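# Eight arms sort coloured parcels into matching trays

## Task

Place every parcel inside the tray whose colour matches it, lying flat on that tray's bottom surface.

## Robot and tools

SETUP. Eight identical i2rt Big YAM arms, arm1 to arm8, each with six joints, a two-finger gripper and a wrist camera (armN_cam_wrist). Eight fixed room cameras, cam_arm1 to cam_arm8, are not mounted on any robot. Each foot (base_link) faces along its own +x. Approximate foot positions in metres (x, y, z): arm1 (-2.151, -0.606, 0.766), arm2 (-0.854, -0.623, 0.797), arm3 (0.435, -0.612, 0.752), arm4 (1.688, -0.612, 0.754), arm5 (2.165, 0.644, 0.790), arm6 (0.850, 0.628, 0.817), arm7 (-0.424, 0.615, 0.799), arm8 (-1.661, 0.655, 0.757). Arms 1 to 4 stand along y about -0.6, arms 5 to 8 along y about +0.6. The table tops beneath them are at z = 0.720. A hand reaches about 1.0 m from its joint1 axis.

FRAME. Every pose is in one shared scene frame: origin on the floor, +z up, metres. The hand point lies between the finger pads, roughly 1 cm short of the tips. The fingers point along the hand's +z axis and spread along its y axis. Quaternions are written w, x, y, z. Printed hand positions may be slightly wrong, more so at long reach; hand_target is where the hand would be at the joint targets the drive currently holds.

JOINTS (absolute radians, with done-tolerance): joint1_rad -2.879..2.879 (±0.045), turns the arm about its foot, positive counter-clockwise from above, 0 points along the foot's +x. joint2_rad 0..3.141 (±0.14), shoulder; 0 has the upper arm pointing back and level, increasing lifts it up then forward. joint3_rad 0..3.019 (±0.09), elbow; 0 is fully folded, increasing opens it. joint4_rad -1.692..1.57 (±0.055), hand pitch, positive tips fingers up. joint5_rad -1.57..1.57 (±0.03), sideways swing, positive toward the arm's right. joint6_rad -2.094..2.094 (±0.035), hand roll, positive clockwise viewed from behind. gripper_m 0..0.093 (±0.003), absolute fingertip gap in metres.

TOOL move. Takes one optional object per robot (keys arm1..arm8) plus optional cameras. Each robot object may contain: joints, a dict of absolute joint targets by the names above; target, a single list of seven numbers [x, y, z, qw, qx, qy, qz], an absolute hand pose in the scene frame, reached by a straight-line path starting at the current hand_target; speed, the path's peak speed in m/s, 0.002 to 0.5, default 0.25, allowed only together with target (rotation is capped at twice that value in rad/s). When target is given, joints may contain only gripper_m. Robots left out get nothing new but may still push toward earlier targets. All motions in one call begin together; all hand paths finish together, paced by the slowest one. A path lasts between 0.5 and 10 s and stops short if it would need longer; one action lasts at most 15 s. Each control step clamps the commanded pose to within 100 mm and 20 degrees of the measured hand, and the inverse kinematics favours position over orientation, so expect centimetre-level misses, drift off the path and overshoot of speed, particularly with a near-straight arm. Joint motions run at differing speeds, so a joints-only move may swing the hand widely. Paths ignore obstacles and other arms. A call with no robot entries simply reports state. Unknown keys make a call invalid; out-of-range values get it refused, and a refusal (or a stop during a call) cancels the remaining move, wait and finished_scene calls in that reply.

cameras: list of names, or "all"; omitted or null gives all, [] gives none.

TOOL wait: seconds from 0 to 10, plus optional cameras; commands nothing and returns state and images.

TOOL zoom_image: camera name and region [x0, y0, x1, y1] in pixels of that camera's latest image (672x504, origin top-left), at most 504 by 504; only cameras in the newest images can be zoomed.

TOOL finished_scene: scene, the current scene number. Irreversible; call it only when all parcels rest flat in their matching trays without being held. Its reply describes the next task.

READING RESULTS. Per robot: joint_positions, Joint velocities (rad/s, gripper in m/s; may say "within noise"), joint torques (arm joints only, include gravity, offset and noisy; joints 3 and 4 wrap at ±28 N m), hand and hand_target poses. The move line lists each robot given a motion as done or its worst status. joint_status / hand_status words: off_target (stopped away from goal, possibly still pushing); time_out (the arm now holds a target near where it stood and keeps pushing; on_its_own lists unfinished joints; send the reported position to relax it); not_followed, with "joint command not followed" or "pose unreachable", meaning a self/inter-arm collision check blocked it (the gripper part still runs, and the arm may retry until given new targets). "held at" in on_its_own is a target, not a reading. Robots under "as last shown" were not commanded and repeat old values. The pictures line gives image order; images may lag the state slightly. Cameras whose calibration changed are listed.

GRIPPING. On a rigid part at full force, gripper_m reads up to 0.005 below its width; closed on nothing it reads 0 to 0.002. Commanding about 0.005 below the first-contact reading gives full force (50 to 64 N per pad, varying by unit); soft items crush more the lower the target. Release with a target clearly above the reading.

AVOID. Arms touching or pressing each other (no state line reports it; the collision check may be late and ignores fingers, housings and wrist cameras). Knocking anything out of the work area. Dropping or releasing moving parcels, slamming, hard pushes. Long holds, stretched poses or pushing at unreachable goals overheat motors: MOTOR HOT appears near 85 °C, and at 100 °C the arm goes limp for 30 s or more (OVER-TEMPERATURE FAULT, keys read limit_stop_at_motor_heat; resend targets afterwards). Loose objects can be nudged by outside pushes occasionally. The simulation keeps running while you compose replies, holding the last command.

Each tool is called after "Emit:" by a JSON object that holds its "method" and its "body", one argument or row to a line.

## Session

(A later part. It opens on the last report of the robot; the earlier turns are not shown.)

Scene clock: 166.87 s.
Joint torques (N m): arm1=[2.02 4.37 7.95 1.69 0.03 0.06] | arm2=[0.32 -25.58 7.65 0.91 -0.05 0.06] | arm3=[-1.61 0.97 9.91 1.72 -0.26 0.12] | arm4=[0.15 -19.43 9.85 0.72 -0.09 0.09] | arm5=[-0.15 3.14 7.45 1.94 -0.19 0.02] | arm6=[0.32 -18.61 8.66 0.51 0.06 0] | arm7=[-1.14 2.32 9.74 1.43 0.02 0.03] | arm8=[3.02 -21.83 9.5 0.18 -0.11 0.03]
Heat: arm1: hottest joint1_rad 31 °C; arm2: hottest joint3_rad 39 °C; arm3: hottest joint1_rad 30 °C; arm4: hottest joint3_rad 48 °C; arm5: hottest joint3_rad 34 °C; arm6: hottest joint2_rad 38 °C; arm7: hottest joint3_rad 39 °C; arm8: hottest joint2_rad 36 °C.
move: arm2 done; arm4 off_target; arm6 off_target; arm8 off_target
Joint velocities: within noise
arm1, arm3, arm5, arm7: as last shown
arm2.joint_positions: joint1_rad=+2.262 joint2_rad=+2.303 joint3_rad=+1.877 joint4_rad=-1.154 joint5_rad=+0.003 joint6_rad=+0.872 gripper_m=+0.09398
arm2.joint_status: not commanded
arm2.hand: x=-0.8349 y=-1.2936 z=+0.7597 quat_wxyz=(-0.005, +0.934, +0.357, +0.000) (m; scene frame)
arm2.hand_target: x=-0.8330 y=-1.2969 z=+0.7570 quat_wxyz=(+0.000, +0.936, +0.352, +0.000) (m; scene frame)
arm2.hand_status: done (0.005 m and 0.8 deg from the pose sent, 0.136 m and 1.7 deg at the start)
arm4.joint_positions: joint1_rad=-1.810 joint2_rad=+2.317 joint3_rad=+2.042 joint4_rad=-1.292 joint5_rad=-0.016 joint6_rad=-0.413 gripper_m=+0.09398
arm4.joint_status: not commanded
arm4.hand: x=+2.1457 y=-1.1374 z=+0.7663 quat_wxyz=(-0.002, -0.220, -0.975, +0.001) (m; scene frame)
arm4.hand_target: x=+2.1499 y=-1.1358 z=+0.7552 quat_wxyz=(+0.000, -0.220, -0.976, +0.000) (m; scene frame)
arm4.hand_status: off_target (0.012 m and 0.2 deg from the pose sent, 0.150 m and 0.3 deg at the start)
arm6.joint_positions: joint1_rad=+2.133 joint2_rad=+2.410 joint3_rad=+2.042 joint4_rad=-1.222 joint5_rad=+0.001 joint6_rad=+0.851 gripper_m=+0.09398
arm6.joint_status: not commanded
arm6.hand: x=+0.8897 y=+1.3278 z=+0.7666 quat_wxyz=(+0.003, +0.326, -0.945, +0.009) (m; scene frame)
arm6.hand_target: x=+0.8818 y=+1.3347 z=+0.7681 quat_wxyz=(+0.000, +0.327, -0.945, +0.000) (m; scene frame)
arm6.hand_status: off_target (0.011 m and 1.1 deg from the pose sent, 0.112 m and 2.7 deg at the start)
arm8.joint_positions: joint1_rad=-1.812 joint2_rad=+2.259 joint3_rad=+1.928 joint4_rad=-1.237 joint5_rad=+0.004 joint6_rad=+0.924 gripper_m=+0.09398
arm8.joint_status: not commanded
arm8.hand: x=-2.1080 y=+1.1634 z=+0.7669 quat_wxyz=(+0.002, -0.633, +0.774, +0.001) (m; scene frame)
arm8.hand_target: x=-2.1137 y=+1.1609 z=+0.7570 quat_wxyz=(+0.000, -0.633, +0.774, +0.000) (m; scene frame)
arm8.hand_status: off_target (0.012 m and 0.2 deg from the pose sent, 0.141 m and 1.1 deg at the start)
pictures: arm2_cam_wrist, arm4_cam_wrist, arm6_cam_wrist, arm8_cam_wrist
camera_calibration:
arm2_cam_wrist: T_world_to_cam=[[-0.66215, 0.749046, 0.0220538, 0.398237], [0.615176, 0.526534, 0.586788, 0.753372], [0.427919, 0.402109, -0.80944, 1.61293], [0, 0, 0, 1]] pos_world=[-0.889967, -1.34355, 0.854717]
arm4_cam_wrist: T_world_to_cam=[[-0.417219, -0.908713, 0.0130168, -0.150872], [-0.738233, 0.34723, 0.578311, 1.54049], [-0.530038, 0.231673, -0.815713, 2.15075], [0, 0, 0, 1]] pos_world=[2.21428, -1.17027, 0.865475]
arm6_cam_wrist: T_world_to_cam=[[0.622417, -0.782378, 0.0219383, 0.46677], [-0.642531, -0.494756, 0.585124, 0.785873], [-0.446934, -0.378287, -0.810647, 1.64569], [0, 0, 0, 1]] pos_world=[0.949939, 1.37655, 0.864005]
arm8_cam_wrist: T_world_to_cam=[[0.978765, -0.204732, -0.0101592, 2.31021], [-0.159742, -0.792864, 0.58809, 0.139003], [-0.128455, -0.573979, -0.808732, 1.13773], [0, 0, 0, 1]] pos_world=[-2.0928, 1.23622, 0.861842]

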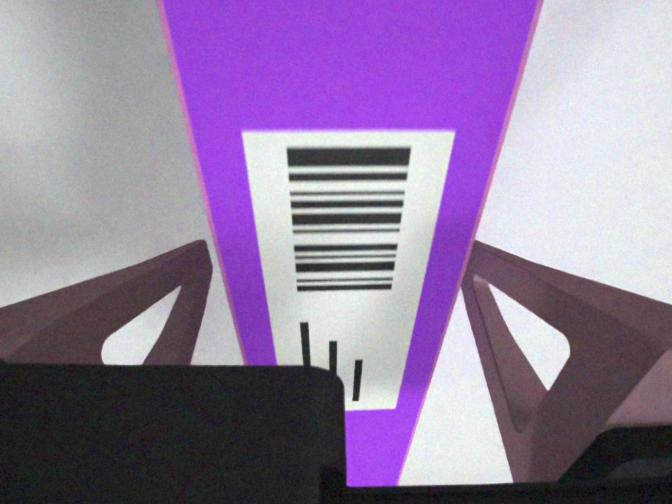

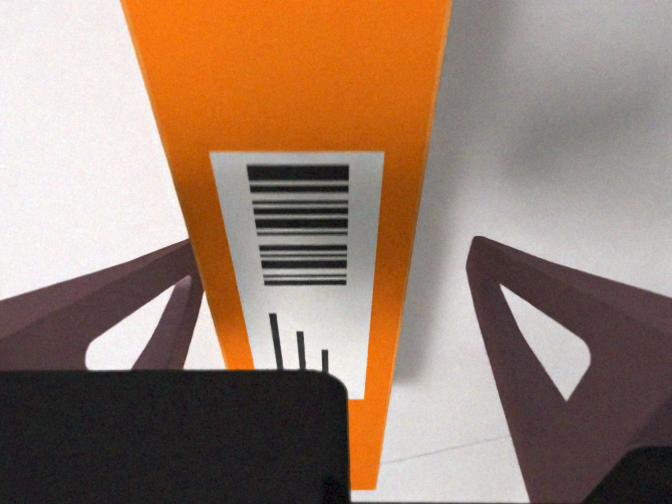

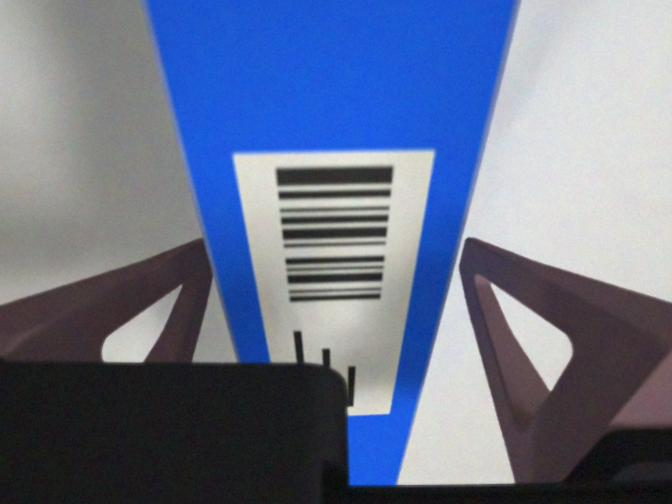

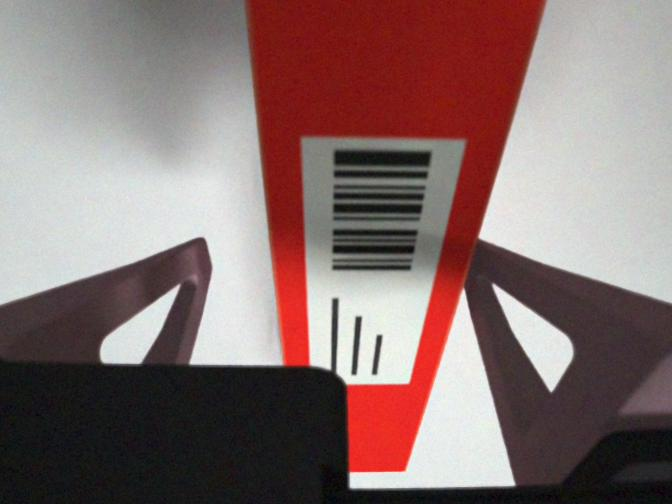

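Emit:
{"method": "move", "body": {
  "arm8": {"joints":{"gripper_m":0.045}},
  "arm2": {"joints":{"gripper_m":0.045}},
  "arm6": {"joints":{"gripper_m":0.045}},
  "arm4": {"joints":{"gripper_m":0.045}},
  "cameras": ["arm4_cam_wrist"]
}}

Scene clock: 174.43 s.
Joint torques (N m): arm1=[2.08 4.54 7.92 1.77 0 0.08] | arm2=[0.38 -25.35 7.62 0.9 -0.01 0.06] | arm3=[-1.67 1.03 9.92 1.7 -0.26 0.12] | arm4=[0.09 -19.37 10.1 0.72 -0.1 0.09] | arm5=[0.03 3.08 7.6 1.83 -0.21 0.01] | arm6=[0.32 -18.78 8.61 0.47 0.08 0] | arm7=[-1.26 2.26 9.8 1.51 0.03 0.04] | arm8=[2.37 -21.77 9.4 0.27 -0.11 0.03]
Heat: arm1: hottest joint1_rad 31 °C; arm2: hottest joint3_rad 38 °C; arm3: hottest joint1_rad 30 °C; arm4: hottest joint3_rad 47 °C; arm5: hottest joint3_rad 34 °C; arm6: hottest joint2_rad 37 °C; arm7: hottest joint3_rad 39 °C; arm8: hottest joint2_rad 36 °C.
move: arm2 off_target; arm4 off_target; arm6 off_target; arm8 off_target
Joint velocities: within noise
arm1, arm3, arm5: as last shown
arm2.joint_positions: joint1_rad=+2.262 joint2_rad=+2.303 joint3_rad=+1.877 joint4_rad=-1.153 joint5_rad=+0.002 joint6_rad=+0.872 gripper_m=+0.05875
arm2.joint_status: gripper_m off_target (ended at +0.05878, target +0.04500)
arm2.hand: x=-0.8347 y=-1.2938 z=+0.7597 quat_wxyz=(-0.005, +0.934, +0.357, +0.000) (m; scene frame)
arm2.hand_target: x=-0.8330 y=-1.2969 z=+0.7570 quat_wxyz=(+0.000, +0.936, +0.352, +0.000) (m; scene frame)
arm2.hand_status: not commanded
arm4.joint_positions: joint1_rad=-1.810 joint2_rad=+2.317 joint3_rad=+2.042 joint4_rad=-1.292 joint5_rad=-0.016 joint6_rad=-0.413 gripper_m=+0.05933
arm4.joint_status: gripper_m off_target (ended at +0.05935, target +0.04500)
arm4.hand: x=+2.1457 y=-1.1374 z=+0.7663 quat_wxyz=(-0.002, -0.220, -0.975, +0.001) (m; scene frame)
arm4.hand_target: x=+2.1499 y=-1.1358 z=+0.7552 quat_wxyz=(+0.000, -0.220, -0.976, +0.000) (m; scene frame)
arm4.hand_status: not commanded
arm6.joint_positions: joint1_rad=+2.133 joint2_rad=+2.410 joint3_rad=+2.042 joint4_rad=-1.221 joint5_rad=+0.001 joint6_rad=+0.852 gripper_m=+0.05966
arm6.joint_status: gripper_m off_target (ended at +0.05968, target +0.04500)
arm6.hand: x=+0.8897 y=+1.3281 z=+0.7666 quat_wxyz=(+0.003, +0.326, -0.945, +0.008) (m; scene frame)
arm6.hand_target: x=+0.8820 y=+1.3348 z=+0.7681 quat_wxyz=(+0.000, +0.327, -0.945, +0.000) (m; scene frame)
arm6.hand_status: not commanded
arm7.joint_positions: joint1_rad=-1.047 joint2_rad=+0.496 joint3_rad=+1.379 joint4_rad=-1.460 joint5_rad=-0.002 joint6_rad=+0.008 gripper_m=+0.09397
arm7.joint_status: not commanded
arm7.hand: x=-0.4431 y=+0.4449 z=+1.3303 quat_wxyz=(-0.318, -0.659, -0.583, +0.354) (m; scene frame)
arm7.hand_target: x=-0.4447 y=+0.4478 z=+1.3403 quat_wxyz=(-0.321, -0.655, -0.578, +0.365) (m; scene frame)
arm7.hand_status: not commanded
arm8.joint_positions: joint1_rad=-1.812 joint2_rad=+2.259 joint3_rad=+1.928 joint4_rad=-1.237 joint5_rad=+0.003 joint6_rad=+0.925 gripper_m=+0.05975
arm8.joint_status: gripper_m off_target (ended at +0.05978, target +0.04500)
arm8.hand: x=-2.1081 y=+1.1635 z=+0.7669 quat_wxyz=(+0.001, -0.632, +0.775, +0.001) (m; scene frame)
arm8.hand_target: x=-2.1137 y=+1.1610 z=+0.7570 quat_wxyz=(+0.000, -0.633, +0.775, +0.000) (m; scene frame)
arm8.hand_status: not commanded
pictures: arm4_cam_wrist
camera_calibration:
arm4_cam_wrist: T_world_to_cam=[[-0.417219, -0.908713, 0.0130168, -0.150872], [-0.738233, 0.34723, 0.578311, 1.54049], [-0.530038, 0.231673, -0.815713, 2.15075], [0, 0, 0, 1]] pos_world=[2.21428, -1.17027, 0.865475]

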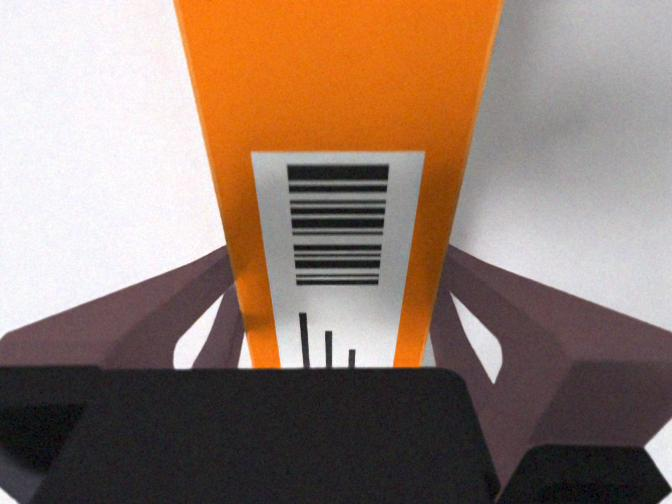

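Emit:
{"method": "move", "body": {
  "arm8": {"target":[-2.08,1.13,0.95,0,0.6326,-0.7744,0]},
  "arm2": {"target":[-0.835,-1.26,0.95,0,0.9361,0.3518,0]},
  "arm6": {"target":[0.885,1.29,0.95,0,0.3272,-0.9449,0]},
  "arm4": {"target":[2.12,-1.10,0.95,0,0.2198,0.9755,0]},
  "cameras": []
}}

Emit:
{"method": "move", "body": {
  "arm8": {"target":[-1.91,0.942,1.1,0,0.6326,-0.7744,0]},
  "arm2": {"target":[-0.841,-1.003,1.1,0,0.9361,0.3518,0]},
  "arm6": {"target":[0.87,1.007,1.1,0,0.3272,-0.9449,0]},
  "arm4": {"target":[1.937,-0.899,1.1,0,0.2198,0.9755,0]}
}}

Scene clock: 226.03 s.
Joint torques (N m): arm1=[2.08 4.54 8.02 1.72 0.02 0.07] | arm2=[0.26 -24.12 11.9 -0.01 -0.02 0.05] | arm3=[-1.61 0.91 9.91 1.72 -0.25 0.13] | arm4=[-0.09 -19.14 15.17 -0.29 -0.1 0.06] | arm5=[-0.15 2.67 7.5 1.78 -0.18 0.04] | arm6=[-0.26 -18.84 11.58 -0.28 0.08 -0.08] | arm7=[-1.14 2.32 9.8 1.46 0.03 0.02] | arm8=[2.02 -21.3 14.05 -0.62 -0.11 -0.04]
Heat: arm1: hottest joint3_rad 32 °C; arm2: hottest joint2_rad 35 °C; arm3: hottest joint1_rad 30 °C; arm4: hottest joint3_rad 44 °C; arm5: hottest joint3_rad 35 °C; arm6: hottest joint2_rad 35 °C; arm7: hottest joint3_rad 40 °C; arm8: hottest joint2_rad 38 °C.
move: arm2 off_target; arm4 off_target; arm6 off_target; arm8 off_target
Joint velocities: within noise
arm1, arm3, arm5, arm7: as last shown
arm2.joint_positions: joint1_rad=+2.262 joint2_rad=+2.053 joint3_rad=+1.899 joint4_rad=-1.462 joint5_rad=+0.002 joint6_rad=+0.872 gripper_m=+0.05875
arm2.joint_status: not commanded
arm2.hand: x=-0.8361 y=-1.2468 z=+0.9271 quat_wxyz=(-0.022, +0.934, +0.357, +0.007) (m; scene frame)
arm2.hand_target: x=-0.8350 y=-1.2589 z=+0.9502 quat_wxyz=(+0.000, +0.936, +0.352, +0.000) (m; scene frame)
arm2.hand_status: off_target (0.026 m and 2.7 deg from the pose sent, 0.193 m and 0.8 deg at the start)
arm3.hand: x=+0.4917 y=-0.3822 z=+1.3423 quat_wxyz=(-0.441, +0.517, -0.653, -0.334) (m; scene frame)
arm3.hand_target: x=+0.4932 y=-0.3862 z=+1.3557 quat_wxyz=(-0.450, +0.503, -0.653, -0.344) (m; scene frame)
arm4.joint_positions: joint1_rad=-1.810 joint2_rad=+2.097 joint3_rad=+2.074 joint4_rad=-1.604 joint5_rad=-0.016 joint6_rad=-0.413 gripper_m=+0.05933
arm4.joint_status: not commanded
arm4.hand: x=+2.1094 y=-1.0917 z=+0.9233 quat_wxyz=(+0.022, -0.221, -0.975, -0.017) (m; scene frame)
arm4.hand_target: x=+2.1190 y=-1.0988 z=+0.9499 quat_wxyz=(+0.000, -0.220, -0.976, +0.000) (m; scene frame)
arm4.hand_status: off_target (0.030 m and 3.2 deg from the pose sent, 0.189 m and 0.2 deg at the start)
arm6.joint_positions: joint1_rad=+2.133 joint2_rad=+2.155 joint3_rad=+1.998 joint4_rad=-1.466 joint5_rad=+0.001 joint6_rad=+0.852 gripper_m=+0.05966
arm6.joint_status: not commanded
arm6.hand: x=+0.8870 y=+1.2790 z=+0.9210 quat_wxyz=(+0.010, +0.326, -0.945, +0.024) (m; scene frame)
arm6.hand_target: x=+0.8850 y=+1.2889 z=+0.9501 quat_wxyz=(+0.000, +0.327, -0.945, +0.000) (m; scene frame)
arm6.hand_status: off_target (0.031 m and 3.0 deg from the pose sent, 0.187 m and 1.1 deg at the start)
arm8.joint_positions: joint1_rad=-1.812 joint2_rad=+2.035 joint3_rad=+1.973 joint4_rad=-1.555 joint5_rad=+0.003 joint6_rad=+0.925 gripper_m=+0.05975
arm8.joint_status: not commanded
arm8.hand: x=-2.0717 y=+1.1224 z=+0.9266 quat_wxyz=(+0.002, -0.632, +0.774, -0.023) (m; scene frame)
arm8.hand_target: x=-2.0792 y=+1.1293 z=+0.9499 quat_wxyz=(+0.000, -0.633, +0.774, +0.000) (m; scene frame)
arm8.hand_status: off_target (0.026 m and 2.7 deg from the pose sent, 0.188 m and 0.2 deg at the start)
pictures: none
No camera images: "cameras" was empty.

Scene clock: 228.23 s.
Joint torques (N m): arm1=[2.37 4.31 7.98 1.78 0.01 0.07] | arm2=[0.67 -11.28 8.05 0.16 -0.01 0.09] | arm3=[-1.73 0.91 9.92 1.69 -0.26 0.13] | arm4=[-1.67 -7.59 9.85 0.08 -0.12 -0.03] | arm5=[-0.15 3.14 7.34 1.88 -0.17 0.04] | arm6=[-0.26 -8.06 8.76 -0.2 0.08 -0.07] | arm7=[-1.14 2.37 9.8 1.48 0.03 0.03] | arm8=[1.08 -8.7 9.25 -0.29 -0.11 -0.09]
Heat: arm1: hottest joint3_rad 32 °C; arm2: hottest joint2_rad 35 °C; arm3: hottest joint1_rad 30 °C; arm4: hottest joint3_rad 43 °C; arm5: hottest joint3_rad 35 °C; arm6: hottest joint2_rad 35 °C; arm7: hottest joint3_rad 40 °C; arm8: hottest joint2_rad 38 °C.
move: arm2 done; arm4 off_target; arm6 done; arm8 off_target
Joint velocities: within noise
arm1, arm3, arm5, arm7: as last shown
arm2.joint_positions: joint1_rad=+2.262 joint2_rad=+1.332 joint3_rad=+1.427 joint4_rad=-1.649 joint5_rad=+0.002 joint6_rad=+0.872 gripper_m=+0.05875
arm2.joint_status: not commanded
arm2.hand: x=-0.8433 y=-1.0056 z=+1.1016 quat_wxyz=(+0.007, +0.934, +0.356, -0.003) (m; scene frame)
arm2.hand_target: x=-0.8410 y=-1.0030 z=+1.1000 quat_wxyz=(+0.000, +0.936, +0.352, +0.000) (m; scene frame)
arm2.hand_status: done (0.004 m and 1.0 deg from the pose sent, 0.299 m and 2.7 deg at the start)
arm4.joint_positions: joint1_rad=-1.812 joint2_rad=+1.299 joint3_rad=+1.510 joint4_rad=-1.687 joint5_rad=-0.016 joint6_rad=-0.423 gripper_m=+0.05933
arm4.joint_status: not commanded
arm4.hand: x=+1.9431 y=-0.8965 z=+1.1025 quat_wxyz=(-0.038, -0.216, -0.975, +0.028) (m; scene frame)
arm4.hand_target: x=+1.9370 y=-0.8989 z=+1.0993 quat_wxyz=(-0.032, -0.220, -0.975, +0.024) (m; scene frame)
arm4.hand_status: off_target (0.007 m and 5.5 deg from the pose sent, 0.313 m and 3.2 deg at the start; a joint's target at an end of its range on 33 of 66 steps)
arm6.joint_positions: joint1_rad=+2.133 joint2_rad=+1.339 joint3_rad=+1.363 joint4_rad=-1.598 joint5_rad=+0.001 joint6_rad=+0.852 gripper_m=+0.05965
arm6.joint_status: not commanded
arm6.hand: x=+0.8721 y=+1.0096 z=+1.0951 quat_wxyz=(+0.000, +0.326, -0.945, +0.002) (m; scene frame)
arm6.hand_target: x=+0.8701 y=+1.0070 z=+1.1000 quat_wxyz=(+0.000, +0.327, -0.945, +0.000) (m; scene frame)
arm6.hand_status: done (0.006 m and 0.3 deg from the pose sent, 0.326 m and 3.0 deg at the start)
arm8.joint_positions: joint1_rad=-1.812 joint2_rad=+1.293 joint3_rad=+1.492 joint4_rad=-1.673 joint5_rad=+0.003 joint6_rad=+0.925 gripper_m=+0.05975
arm8.joint_status: not commanded
arm8.hand: x=-1.9127 y=+0.9423 z=+1.1014 quat_wxyz=(+0.000, -0.631, +0.774, +0.048) (m; scene frame)
arm8.hand_target: x=-1.9100 y=+0.9421 z=+1.0993 quat_wxyz=(-0.001, -0.632, +0.774, +0.042) (m; scene frame)
arm8.hand_status: off_target (0.003 m and 5.5 deg from the pose sent, 0.298 m and 2.7 deg at the start; a joint's target at an end of its range on 34 of 66 steps)
pictures: arm1_cam_wrist, arm2_cam_wrist, arm3_cam_wrist, arm4_cam_wrist, arm5_cam_wrist, arm6_cam_wrist, arm7_cam_wrist, arm8_cam_wrist, cam_arm1, cam_arm2, cam_arm3, cam_arm4, cam_arm5, cam_arm6, cam_arm7, cam_arm8
camera_calibration:
arm1_cam_wrist: T_world_to_cam=[[0.838749, -0.544519, 0.000184259, 1.47929], [-0.510689, -0.786756, -0.346715, -0.959882], [0.188938, 0.290712, -0.937971, 1.87564], [0, 0, 0, 1]] pos_world=[-2.08534, -0.494963, 1.42622]
arm2_cam_wrist: T_world_to_cam=[[-0.661602, 0.749851, 0.00249408, 0.192154], [0.614702, 0.540449, 0.574505, 0.433402], [0.429445, 0.381627, -0.818497, 1.76816], [0, 0, 0, 1]] pos_world=[-0.898612, -1.0531, 1.19777]
arm3_cam_wrist: T_world_to_cam=[[0.967701, -0.251361, 0.0192865, -0.598933], [-0.204317, -0.826802, -0.524073, 0.493814], [0.147678, 0.503206, -0.851455, 1.38664], [0, 0, 0, 1]] pos_world=[0.475707, -0.440029, 1.45101]
arm4_cam_wrist: T_world_to_cam=[[-0.411273, -0.910042, 0.0517406, -0.0763742], [-0.773701, 0.378541, 0.50803, 1.28737], [-0.481915, 0.168907, -0.859784, 2.16057], [0, 0, 0, 1]] pos_world=[2.00584, -0.921764, 1.20755]
arm5_cam_wrist: T_world_to_cam=[[-0.391713, 0.920064, 0.00657366, 0.250711], [0.850873, 0.364955, -0.377919, -1.35031], [-0.350109, -0.142442, -0.925815, 2.12528], [0, 0, 0, 1]] pos_world=[1.99123, 0.564863, 1.45566]
arm6_cam_wrist: T_world_to_cam=[[0.621507, -0.783349, 0.00971986, 0.236771], [-0.643408, -0.503321, 0.576797, 0.443483], [-0.446941, -0.364737, -0.81683, 1.7769], [0, 0, 0, 1]] pos_world=[0.932354, 1.05679, 1.19332]
arm7_cam_wrist: T_world_to_cam=[[-0.992562, 0.121009, 0.0132879, -0.514521], [0.107251, 0.920872, -0.374823, 0.142825], [-0.0575934, -0.37061, -0.927001, 1.49381], [0, 0, 0, 1]] pos_world=[-0.439979, 0.484357, 1.44513]
arm8_cam_wrist: T_world_to_cam=[[0.975516, -0.202509, -0.0857833, 2.15212], [-0.125332, -0.832407, 0.539806, -0.0456105], [-0.180722, -0.515838, -0.837407, 1.18324], [0, 0, 0, 1]] pos_world=[-1.89131, 1.00822, 1.20009]

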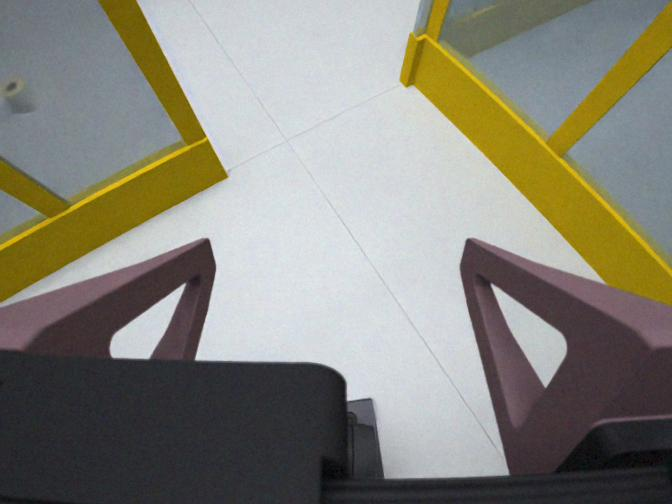

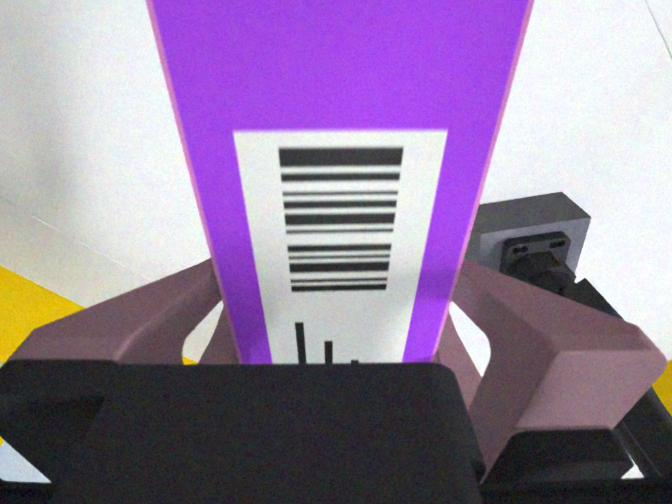

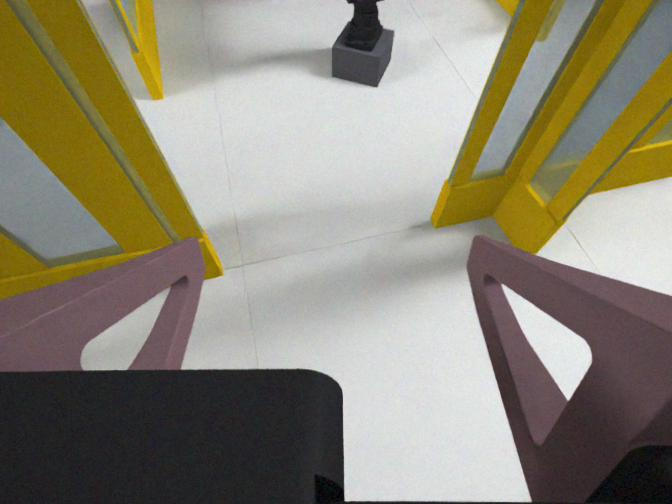

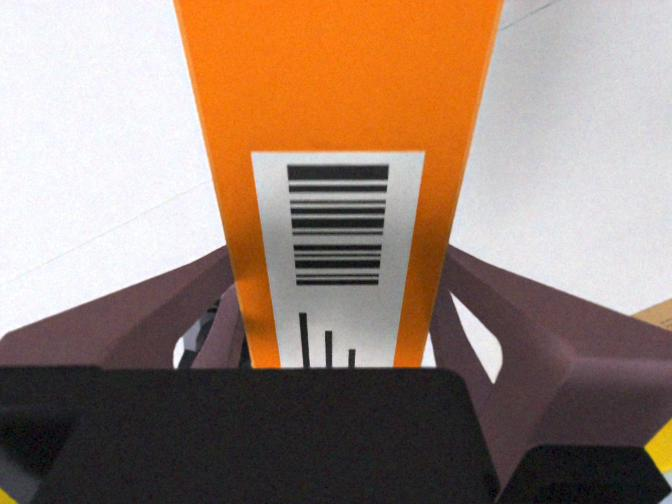

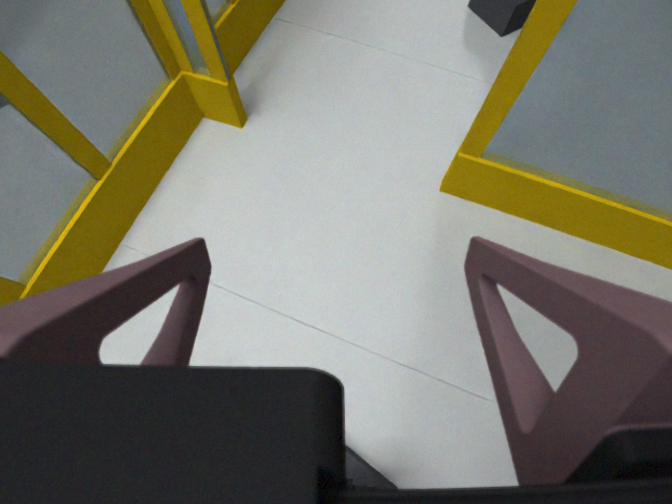

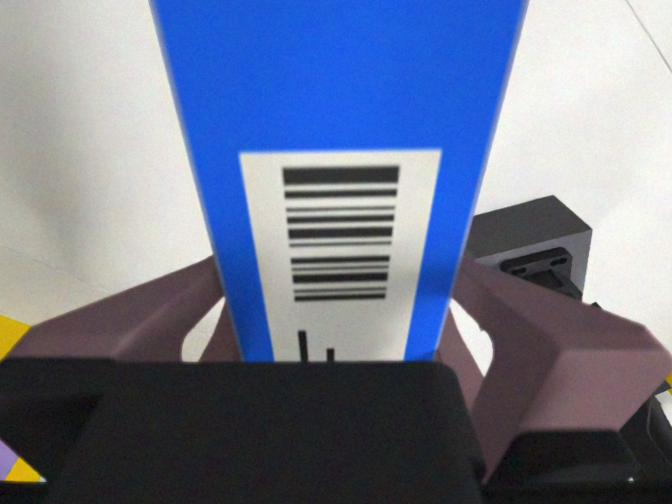

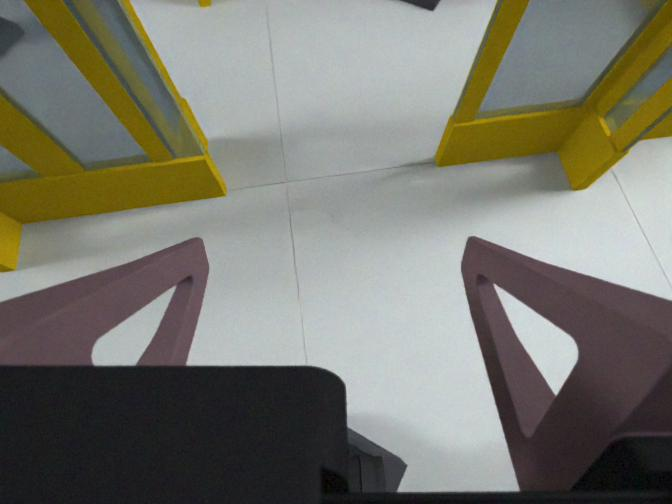

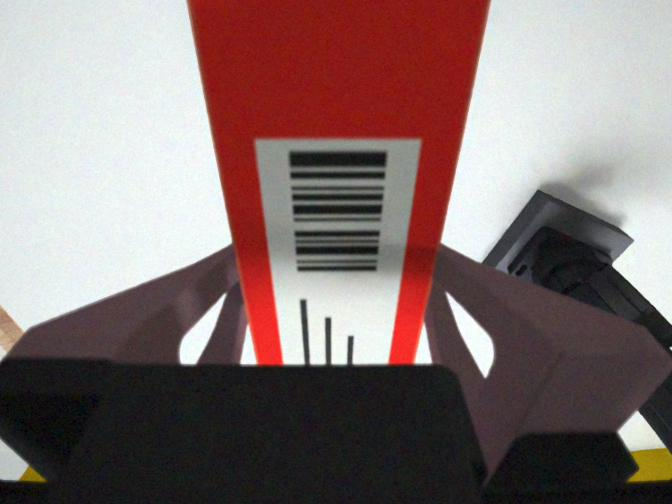

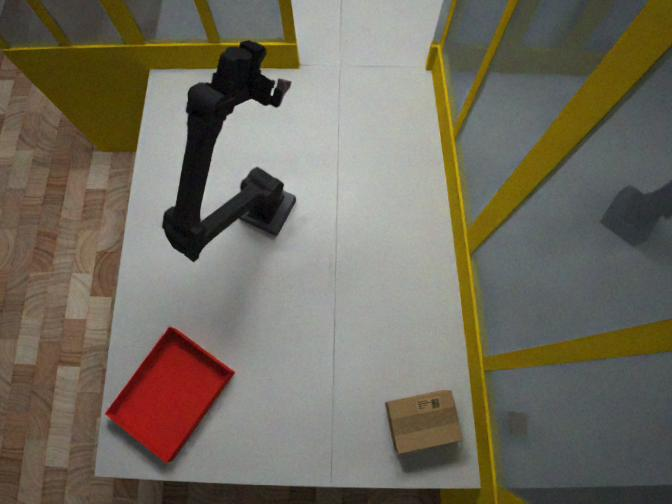

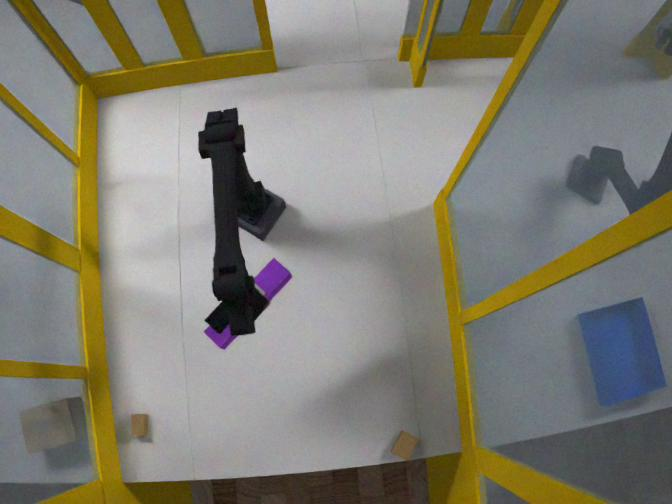

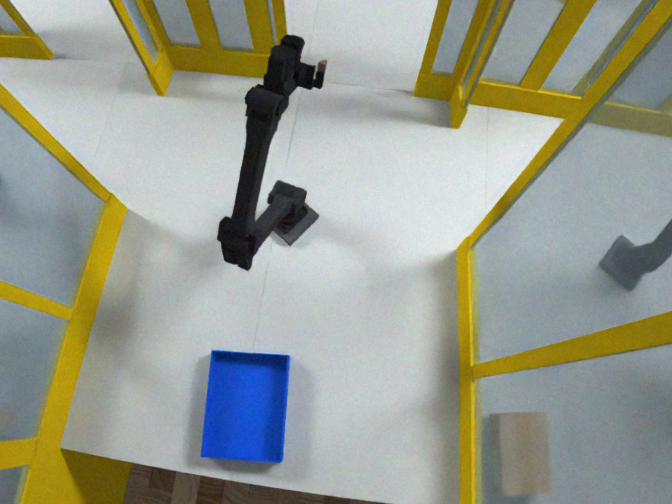

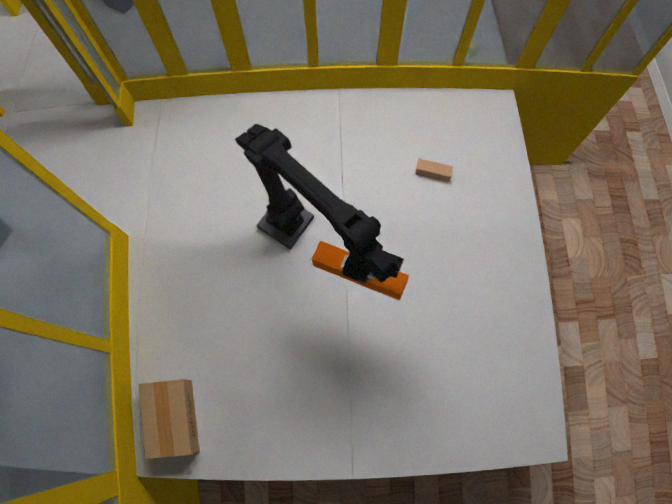

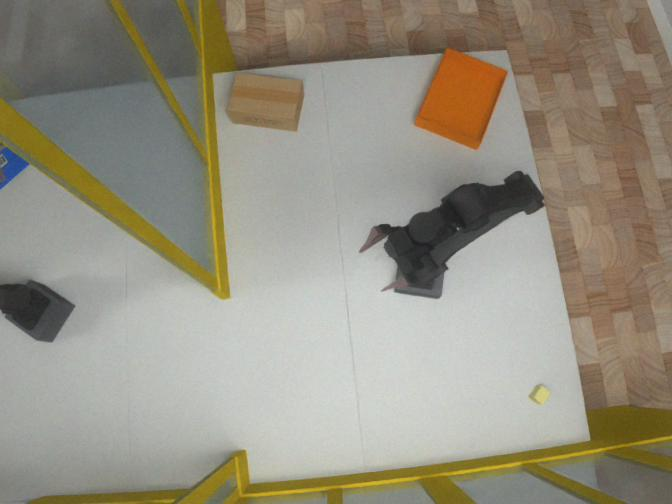

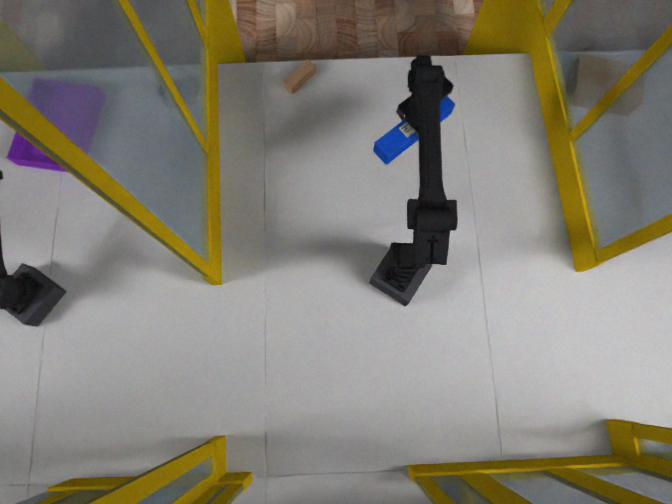

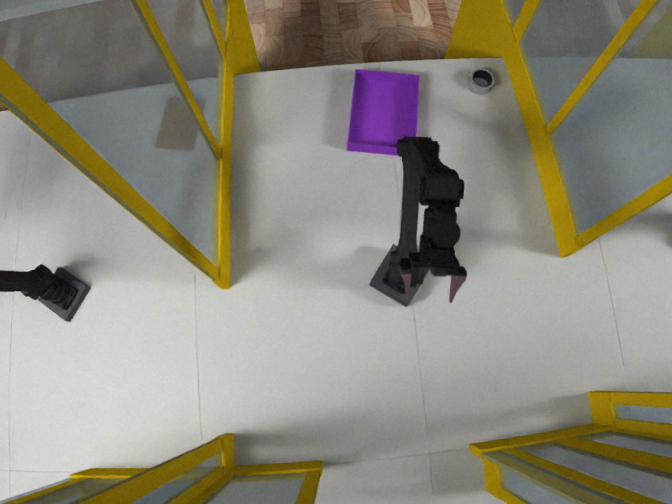

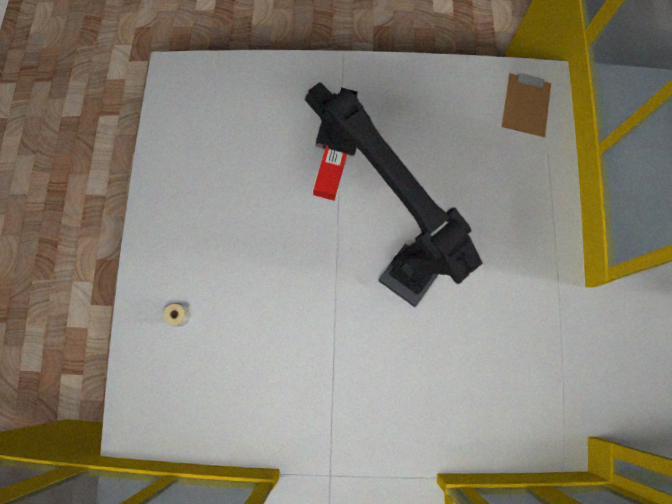

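Emit:
{"method": "move", "body": {
  "arm8": {"joints":{"joint1_rad":0.438,"joint6_rad":-0.17}},
  "arm2": {"joints":{"joint1_rad":-1.428,"joint6_rad":-0.52}},
  "arm6": {"joints":{"joint1_rad":-1.332,"joint6_rad":-0.38}},
  "arm4": {"joints":{"joint1_rad":1.845,"joint6_rad":-0.35}},
  "cameras": ["cam_arm4"]
}}

Emit:
{"method": "move", "body": {
  "arm8": {"target":[-1.77,0.0,0.90,0,0.7071,0.7071,0]},
  "arm2": {"target":[-0.5,0.0,0.90,0,0.7071,-0.7071,0]},
  "arm6": {"target":[0.59,0.0,0.90,0,0.7071,0.7071,0]},
  "arm4": {"target":[1.06,-0.385,0.90,0,1,0,0]},
  "cameras": ["cam_arm3","cam_arm1","cam_arm2","cam_arm8","cam_arm7","cam_arm6","cam_arm4"]
}}

Scene clock: 250.30 s.
Joint torques (N m): arm1=[1.96 4.66 7.95 1.76 0.05 0.08] | arm2=[0.5 -11.46 8.06 0.18 -0.13 -0.2] | arm3=[-1.79 0.91 9.89 1.7 -0.25 0.13] | arm4=[-0.26 -7.47 9.85 0.09 -0.07 0.11] | arm5=[0.26 2.96 7.56 1.8 -0.21 0.06] | arm6=[0.09 -8 8.77 -0.18 -0.06 -0.18] | arm7=[-1.14 2.26 9.8 1.43 0.03 0.02] | arm8=[1.26 -8.7 9.42 -0.28 -0.04 -0.09]
Heat: arm1: hottest joint3_rad 32 °C; arm2: hottest joint2_rad 35 °C; arm3: hottest joint1_rad 30 °C; arm4: hottest joint3_rad 40 °C; arm5: hottest joint3_rad 35 °C; arm6: hottest joint3_rad 35 °C; arm7: hottest joint3_rad 40 °C; arm8: hottest joint2_rad 35 °C.
move: arm2 done; arm4 done; arm6 done; arm8 done
Joint velocities: within noise
arm1, arm3, arm5, arm7: as last shown
arm2.joint_positions: joint1_rad=-1.431 joint2_rad=+1.334 joint3_rad=+1.427 joint4_rad=-1.650 joint5_rad=+0.002 joint6_rad=-0.506 gripper_m=+0.05874
arm2.joint_status: all done
arm2.hand: x=-0.6627 y=-0.2918 z=+1.1016 quat_wxyz=(-0.007, +0.702, -0.713, -0.001) (m; scene frame)
arm2.hand_target: x=-0.6655 y=-0.2934 z=+1.1007 quat_wxyz=(-0.001, +0.708, -0.706, -0.001) (m; scene frame)
arm2.hand_status: not commanded
arm4.joint_positions: joint1_rad=+1.850 joint2_rad=+1.299 joint3_rad=+1.510 joint4_rad=-1.687 joint5_rad=-0.018 joint6_rad=-0.358 gripper_m=+0.05935
arm4.joint_status: all done
arm4.hand: x=+1.3302 y=-0.4833 z=+1.1057 quat_wxyz=(-0.003, +0.999, +0.009, -0.054) (m; scene frame)
arm4.hand_target: x=+1.3329 y=-0.4819 z=+1.1023 quat_wxyz=(-0.001, +0.999, +0.003, -0.046) (m; scene frame)
arm4.hand_status: not commanded
arm6.joint_positions: joint1_rad=-1.340 joint2_rad=+1.339 joint3_rad=+1.363 joint4_rad=-1.599 joint5_rad=+0.002 joint6_rad=-0.371 gripper_m=+0.05968
arm6.joint_status: all done
arm6.hand: x=+0.7056 y=+0.2750 z=+1.0952 quat_wxyz=(+0.002, -0.713, -0.701, -0.001) (m; scene frame)
arm6.hand_target: x=+0.7098 y=+0.2762 z=+1.1000 quat_wxyz=(+0.000, -0.707, -0.708, +0.000) (m; scene frame)
arm6.hand_status: not commanded
arm8.joint_positions: joint1_rad=+0.444 joint2_rad=+1.293 joint3_rad=+1.492 joint4_rad=-1.673 joint5_rad=-0.002 joint6_rad=-0.163 gripper_m=+0.05980
arm8.joint_status: all done
arm8.hand: x=-1.7230 y=+0.2792 z=+1.1020 quat_wxyz=(-0.029, -0.706, -0.707, +0.039) (m; scene frame)
arm8.hand_target: x=-1.7250 y=+0.2814 z=+1.1000 quat_wxyz=(-0.025, -0.706, -0.707, +0.035) (m; scene frame)
arm8.hand_status: not commanded
pictures: cam_arm4

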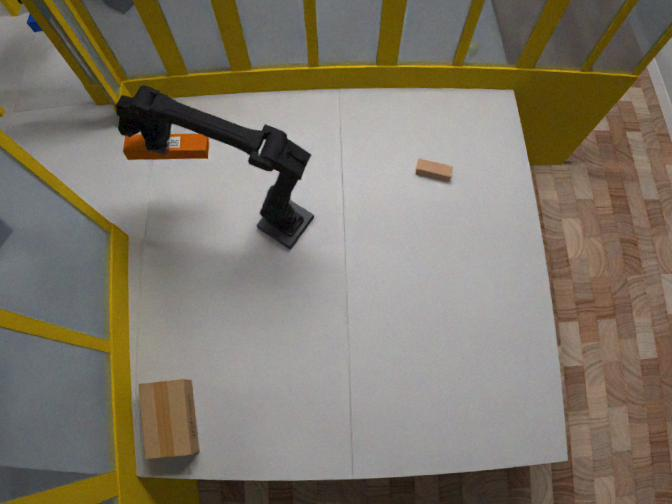

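Scene clock: 253.00 s.
Joint torques (N m): arm1=[2.14 4.78 7.83 1.76 0.05 0.09] | arm2=[0.67 -26.23 12.4 0.12 -0.1 -0.16] | arm3=[-1.79 0.85 9.91 1.7 -0.25 0.12] | arm4=[0.32 -17.67 15.36 -0.32 -0.02 0.11] | arm5=[0.09 3.19 7.46 1.72 -0.2 0.08] | arm6=[-0.91 -17.14 12.89 -0.25 -0.07 -0.18] | arm7=[-1.08 2.43 9.8 1.47 0.05 0.02] | arm8=[1.73 -20.48 14.34 -0.61 -0.02 -0.05]
Heat: arm1: hottest joint3_rad 32 °C; arm2: hottest joint2_rad 35 °C; arm3: hottest joint1_rad 30 °C; arm4: hottest joint3_rad 41 °C; arm5: hottest joint3_rad 35 °C; arm6: hottest joint3_rad 35 °C; arm7: hottest joint3_rad 40 °C; arm8: hottest joint2_rad 35 °C.
move: arm2 off_target; arm4 off_target; arm6 off_target; arm8 off_target
Joint velocities: within noise
arm1.joint_positions: joint1_rad=+1.420 joint2_rad=+0.521 joint3_rad=+1.431 joint4_rad=-1.508 joint5_rad=+0.001 joint6_rad=-0.008 gripper_m=+0.09398
arm1.joint_status: not commanded
arm1.hand: x=-2.0629 y=-0.4624 z=+1.3058 quat_wxyz=(-0.411, +0.428, -0.775, -0.217) (m; scene frame)
arm1.hand_target: x=-2.0666 y=-0.4637 z=+1.3137 quat_wxyz=(-0.416, +0.428, -0.770, -0.226) (m; scene frame)
arm1.hand_status: not commanded
arm2.joint_positions: joint1_rad=-1.431 joint2_rad=+2.327 joint3_rad=+2.264 joint4_rad=-1.539 joint5_rad=+0.002 joint6_rad=-0.506 gripper_m=+0.05874
arm2.joint_status: not commanded
arm2.hand: x=-0.5025 y=-0.0126 z=+0.8873 quat_wxyz=(+0.015, +0.702, -0.712, +0.005) (m; scene frame)
arm2.hand_target: x=-0.5003 y=-0.0007 z=+0.9001 quat_wxyz=(-0.001, +0.707, -0.707, +0.000) (m; scene frame)
arm2.hand_status: off_target (0.018 m and 2.0 deg from the pose sent, 0.390 m and 1.2 deg at the start)
arm3.joint_positions: joint1_rad=-1.207 joint2_rad=+0.623 joint3_rad=+1.443 joint4_rad=-1.225 joint5_rad=+0.004 joint6_rad=-0.016 gripper_m=+0.09398
arm3.joint_status: not commanded
arm3.hand: x=+0.4917 y=-0.3822 z=+1.3423 quat_wxyz=(-0.441, +0.517, -0.653, -0.334) (m; scene frame)
arm3.hand_target: x=+0.4932 y=-0.3862 z=+1.3557 quat_wxyz=(-0.450, +0.503, -0.653, -0.344) (m; scene frame)
arm3.hand_status: not commanded
arm4.joint_positions: joint1_rad=+1.850 joint2_rad=+2.137 joint3_rad=+2.037 joint4_rad=-1.510 joint5_rad=+0.011 joint6_rad=-0.348 gripper_m=+0.05935
arm4.joint_status: not commanded
arm4.hand: x=+1.0746 y=-0.3910 z=+0.8886 quat_wxyz=(+0.007, +1.000, +0.005, +0.014) (m; scene frame)
arm4.hand_target: x=+1.0610 y=-0.3853 z=+0.9001 quat_wxyz=(+0.000, +1.000, +0.000, -0.001) (m; scene frame)
arm4.hand_status: off_target (0.020 m and 1.9 deg from the pose sent, 0.354 m and 6.3 deg at the start)
arm5.joint_positions: joint1_rad=+0.670 joint2_rad=+0.625 joint3_rad=+1.427 joint4_rad=-1.371 joint5_rad=+0.001 joint6_rad=-0.010 gripper_m=+0.09397
arm5.joint_status: not commanded
arm5.hand: x=+1.9538 y=+0.5510 z=+1.3379 quat_wxyz=(+0.092, +0.859, +0.183, -0.468) (m; scene frame)
arm5.hand_target: x=+1.9567 y=+0.5502 z=+1.3504 quat_wxyz=(+0.099, +0.853, +0.181, -0.480) (m; scene frame)
arm5.hand_status: not commanded
arm6.joint_positions: joint1_rad=-1.340 joint2_rad=+2.204 joint3_rad=+1.981 joint4_rad=-1.389 joint5_rad=+0.002 joint6_rad=-0.383 gripper_m=+0.05968
arm6.joint_status: not commanded
arm6.hand: x=+0.5994 y=+0.0146 z=+0.8827 quat_wxyz=(+0.009, -0.708, -0.706, -0.019) (m; scene frame)
arm6.hand_target: x=+0.5905 y=+0.0011 z=+0.9001 quat_wxyz=(+0.000, -0.707, -0.707, +0.000) (m; scene frame)
arm6.hand_status: off_target (0.025 m and 2.4 deg from the pose sent, 0.356 m and 1.0 deg at the start)
arm7: as last shown
arm8.joint_positions: joint1_rad=+0.444 joint2_rad=+2.122 joint3_rad=+2.018 joint4_rad=-1.494 joint5_rad=-0.002 joint6_rad=-0.163 gripper_m=+0.05980
arm8.joint_status: not commanded
arm8.hand: x=-1.7666 y=+0.0127 z=+0.8904 quat_wxyz=(+0.007, -0.707, -0.707, -0.011) (m; scene frame)
arm8.hand_target: x=-1.7698 y=+0.0006 z=+0.9002 quat_wxyz=(+0.000, -0.707, -0.707, +0.001) (m; scene frame)
arm8.hand_status: off_target (0.016 m and 1.5 deg from the pose sent, 0.348 m and 5.6 deg at the start)
pictures: cam_arm1, cam_arm2, cam_arm3, cam_arm4, cam_arm6, cam_arm7, cam_arm8

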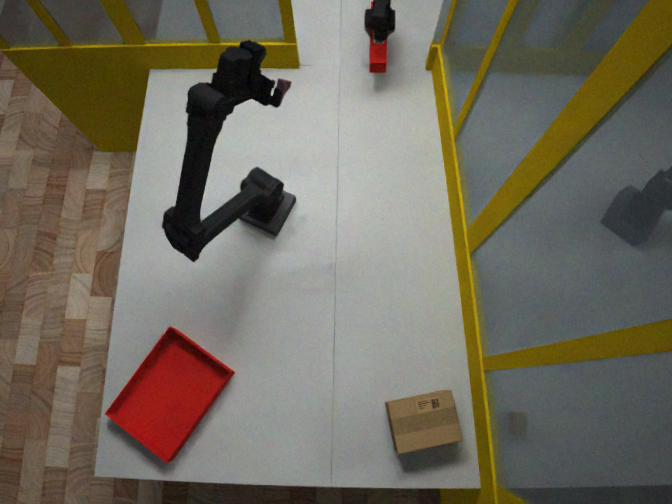

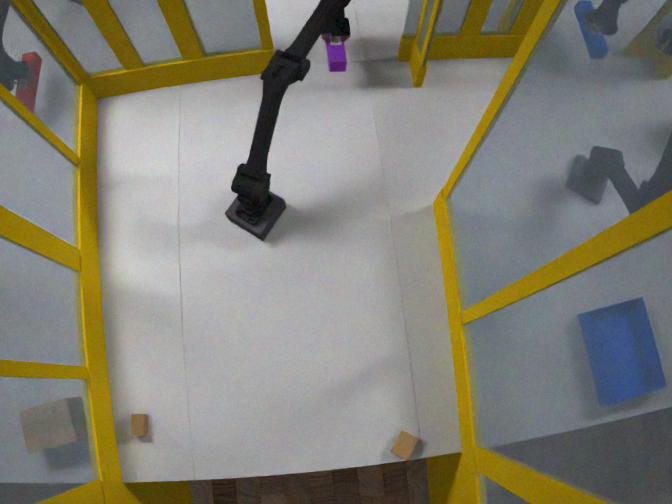

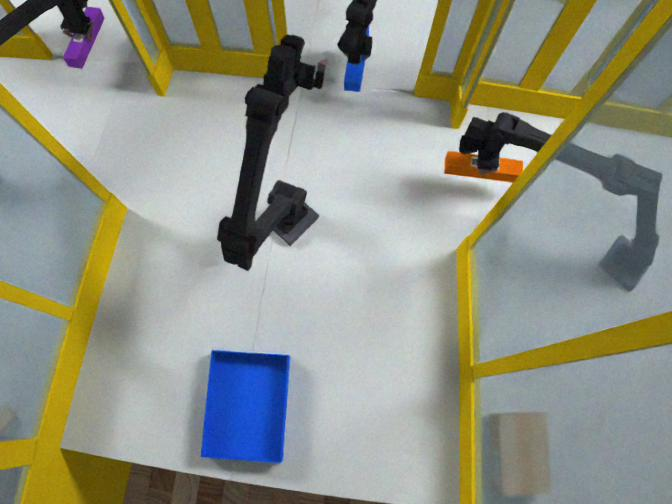

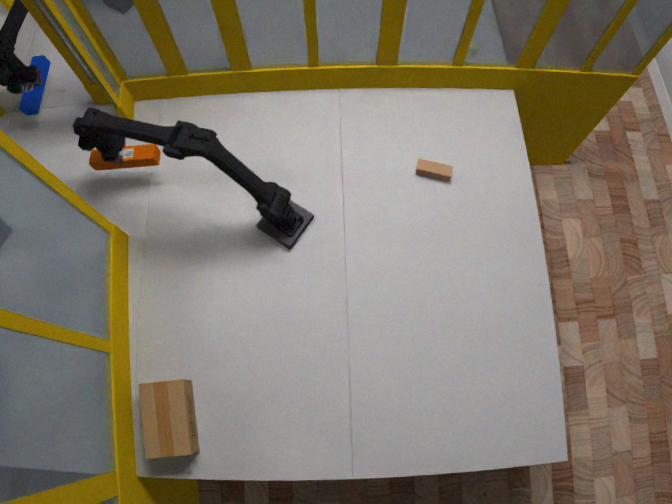

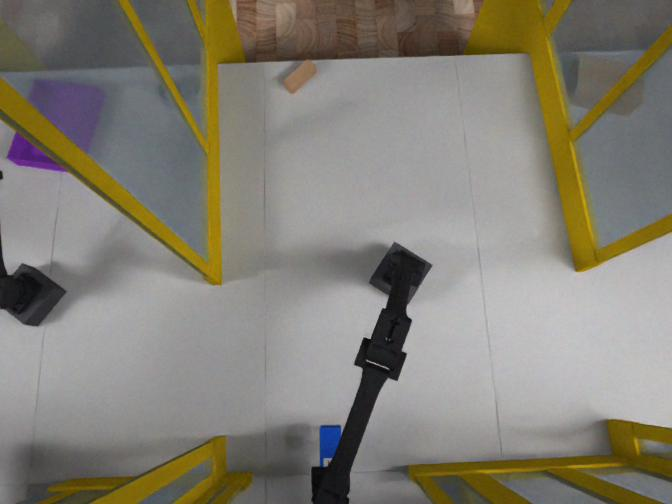

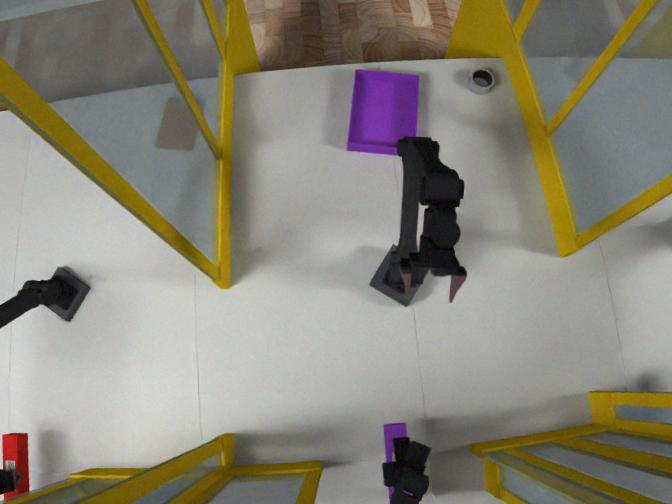

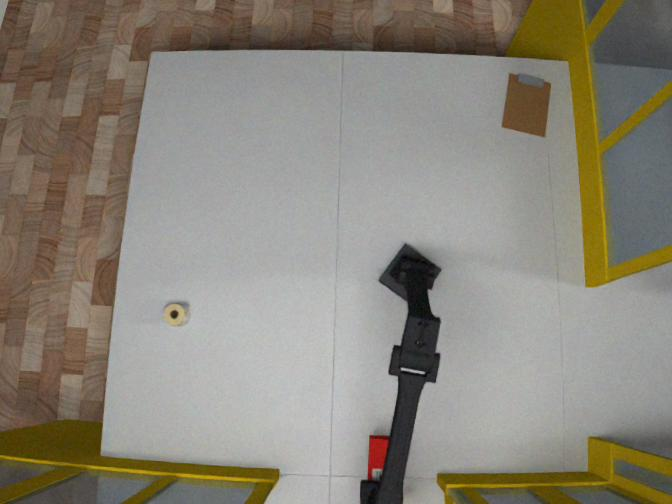

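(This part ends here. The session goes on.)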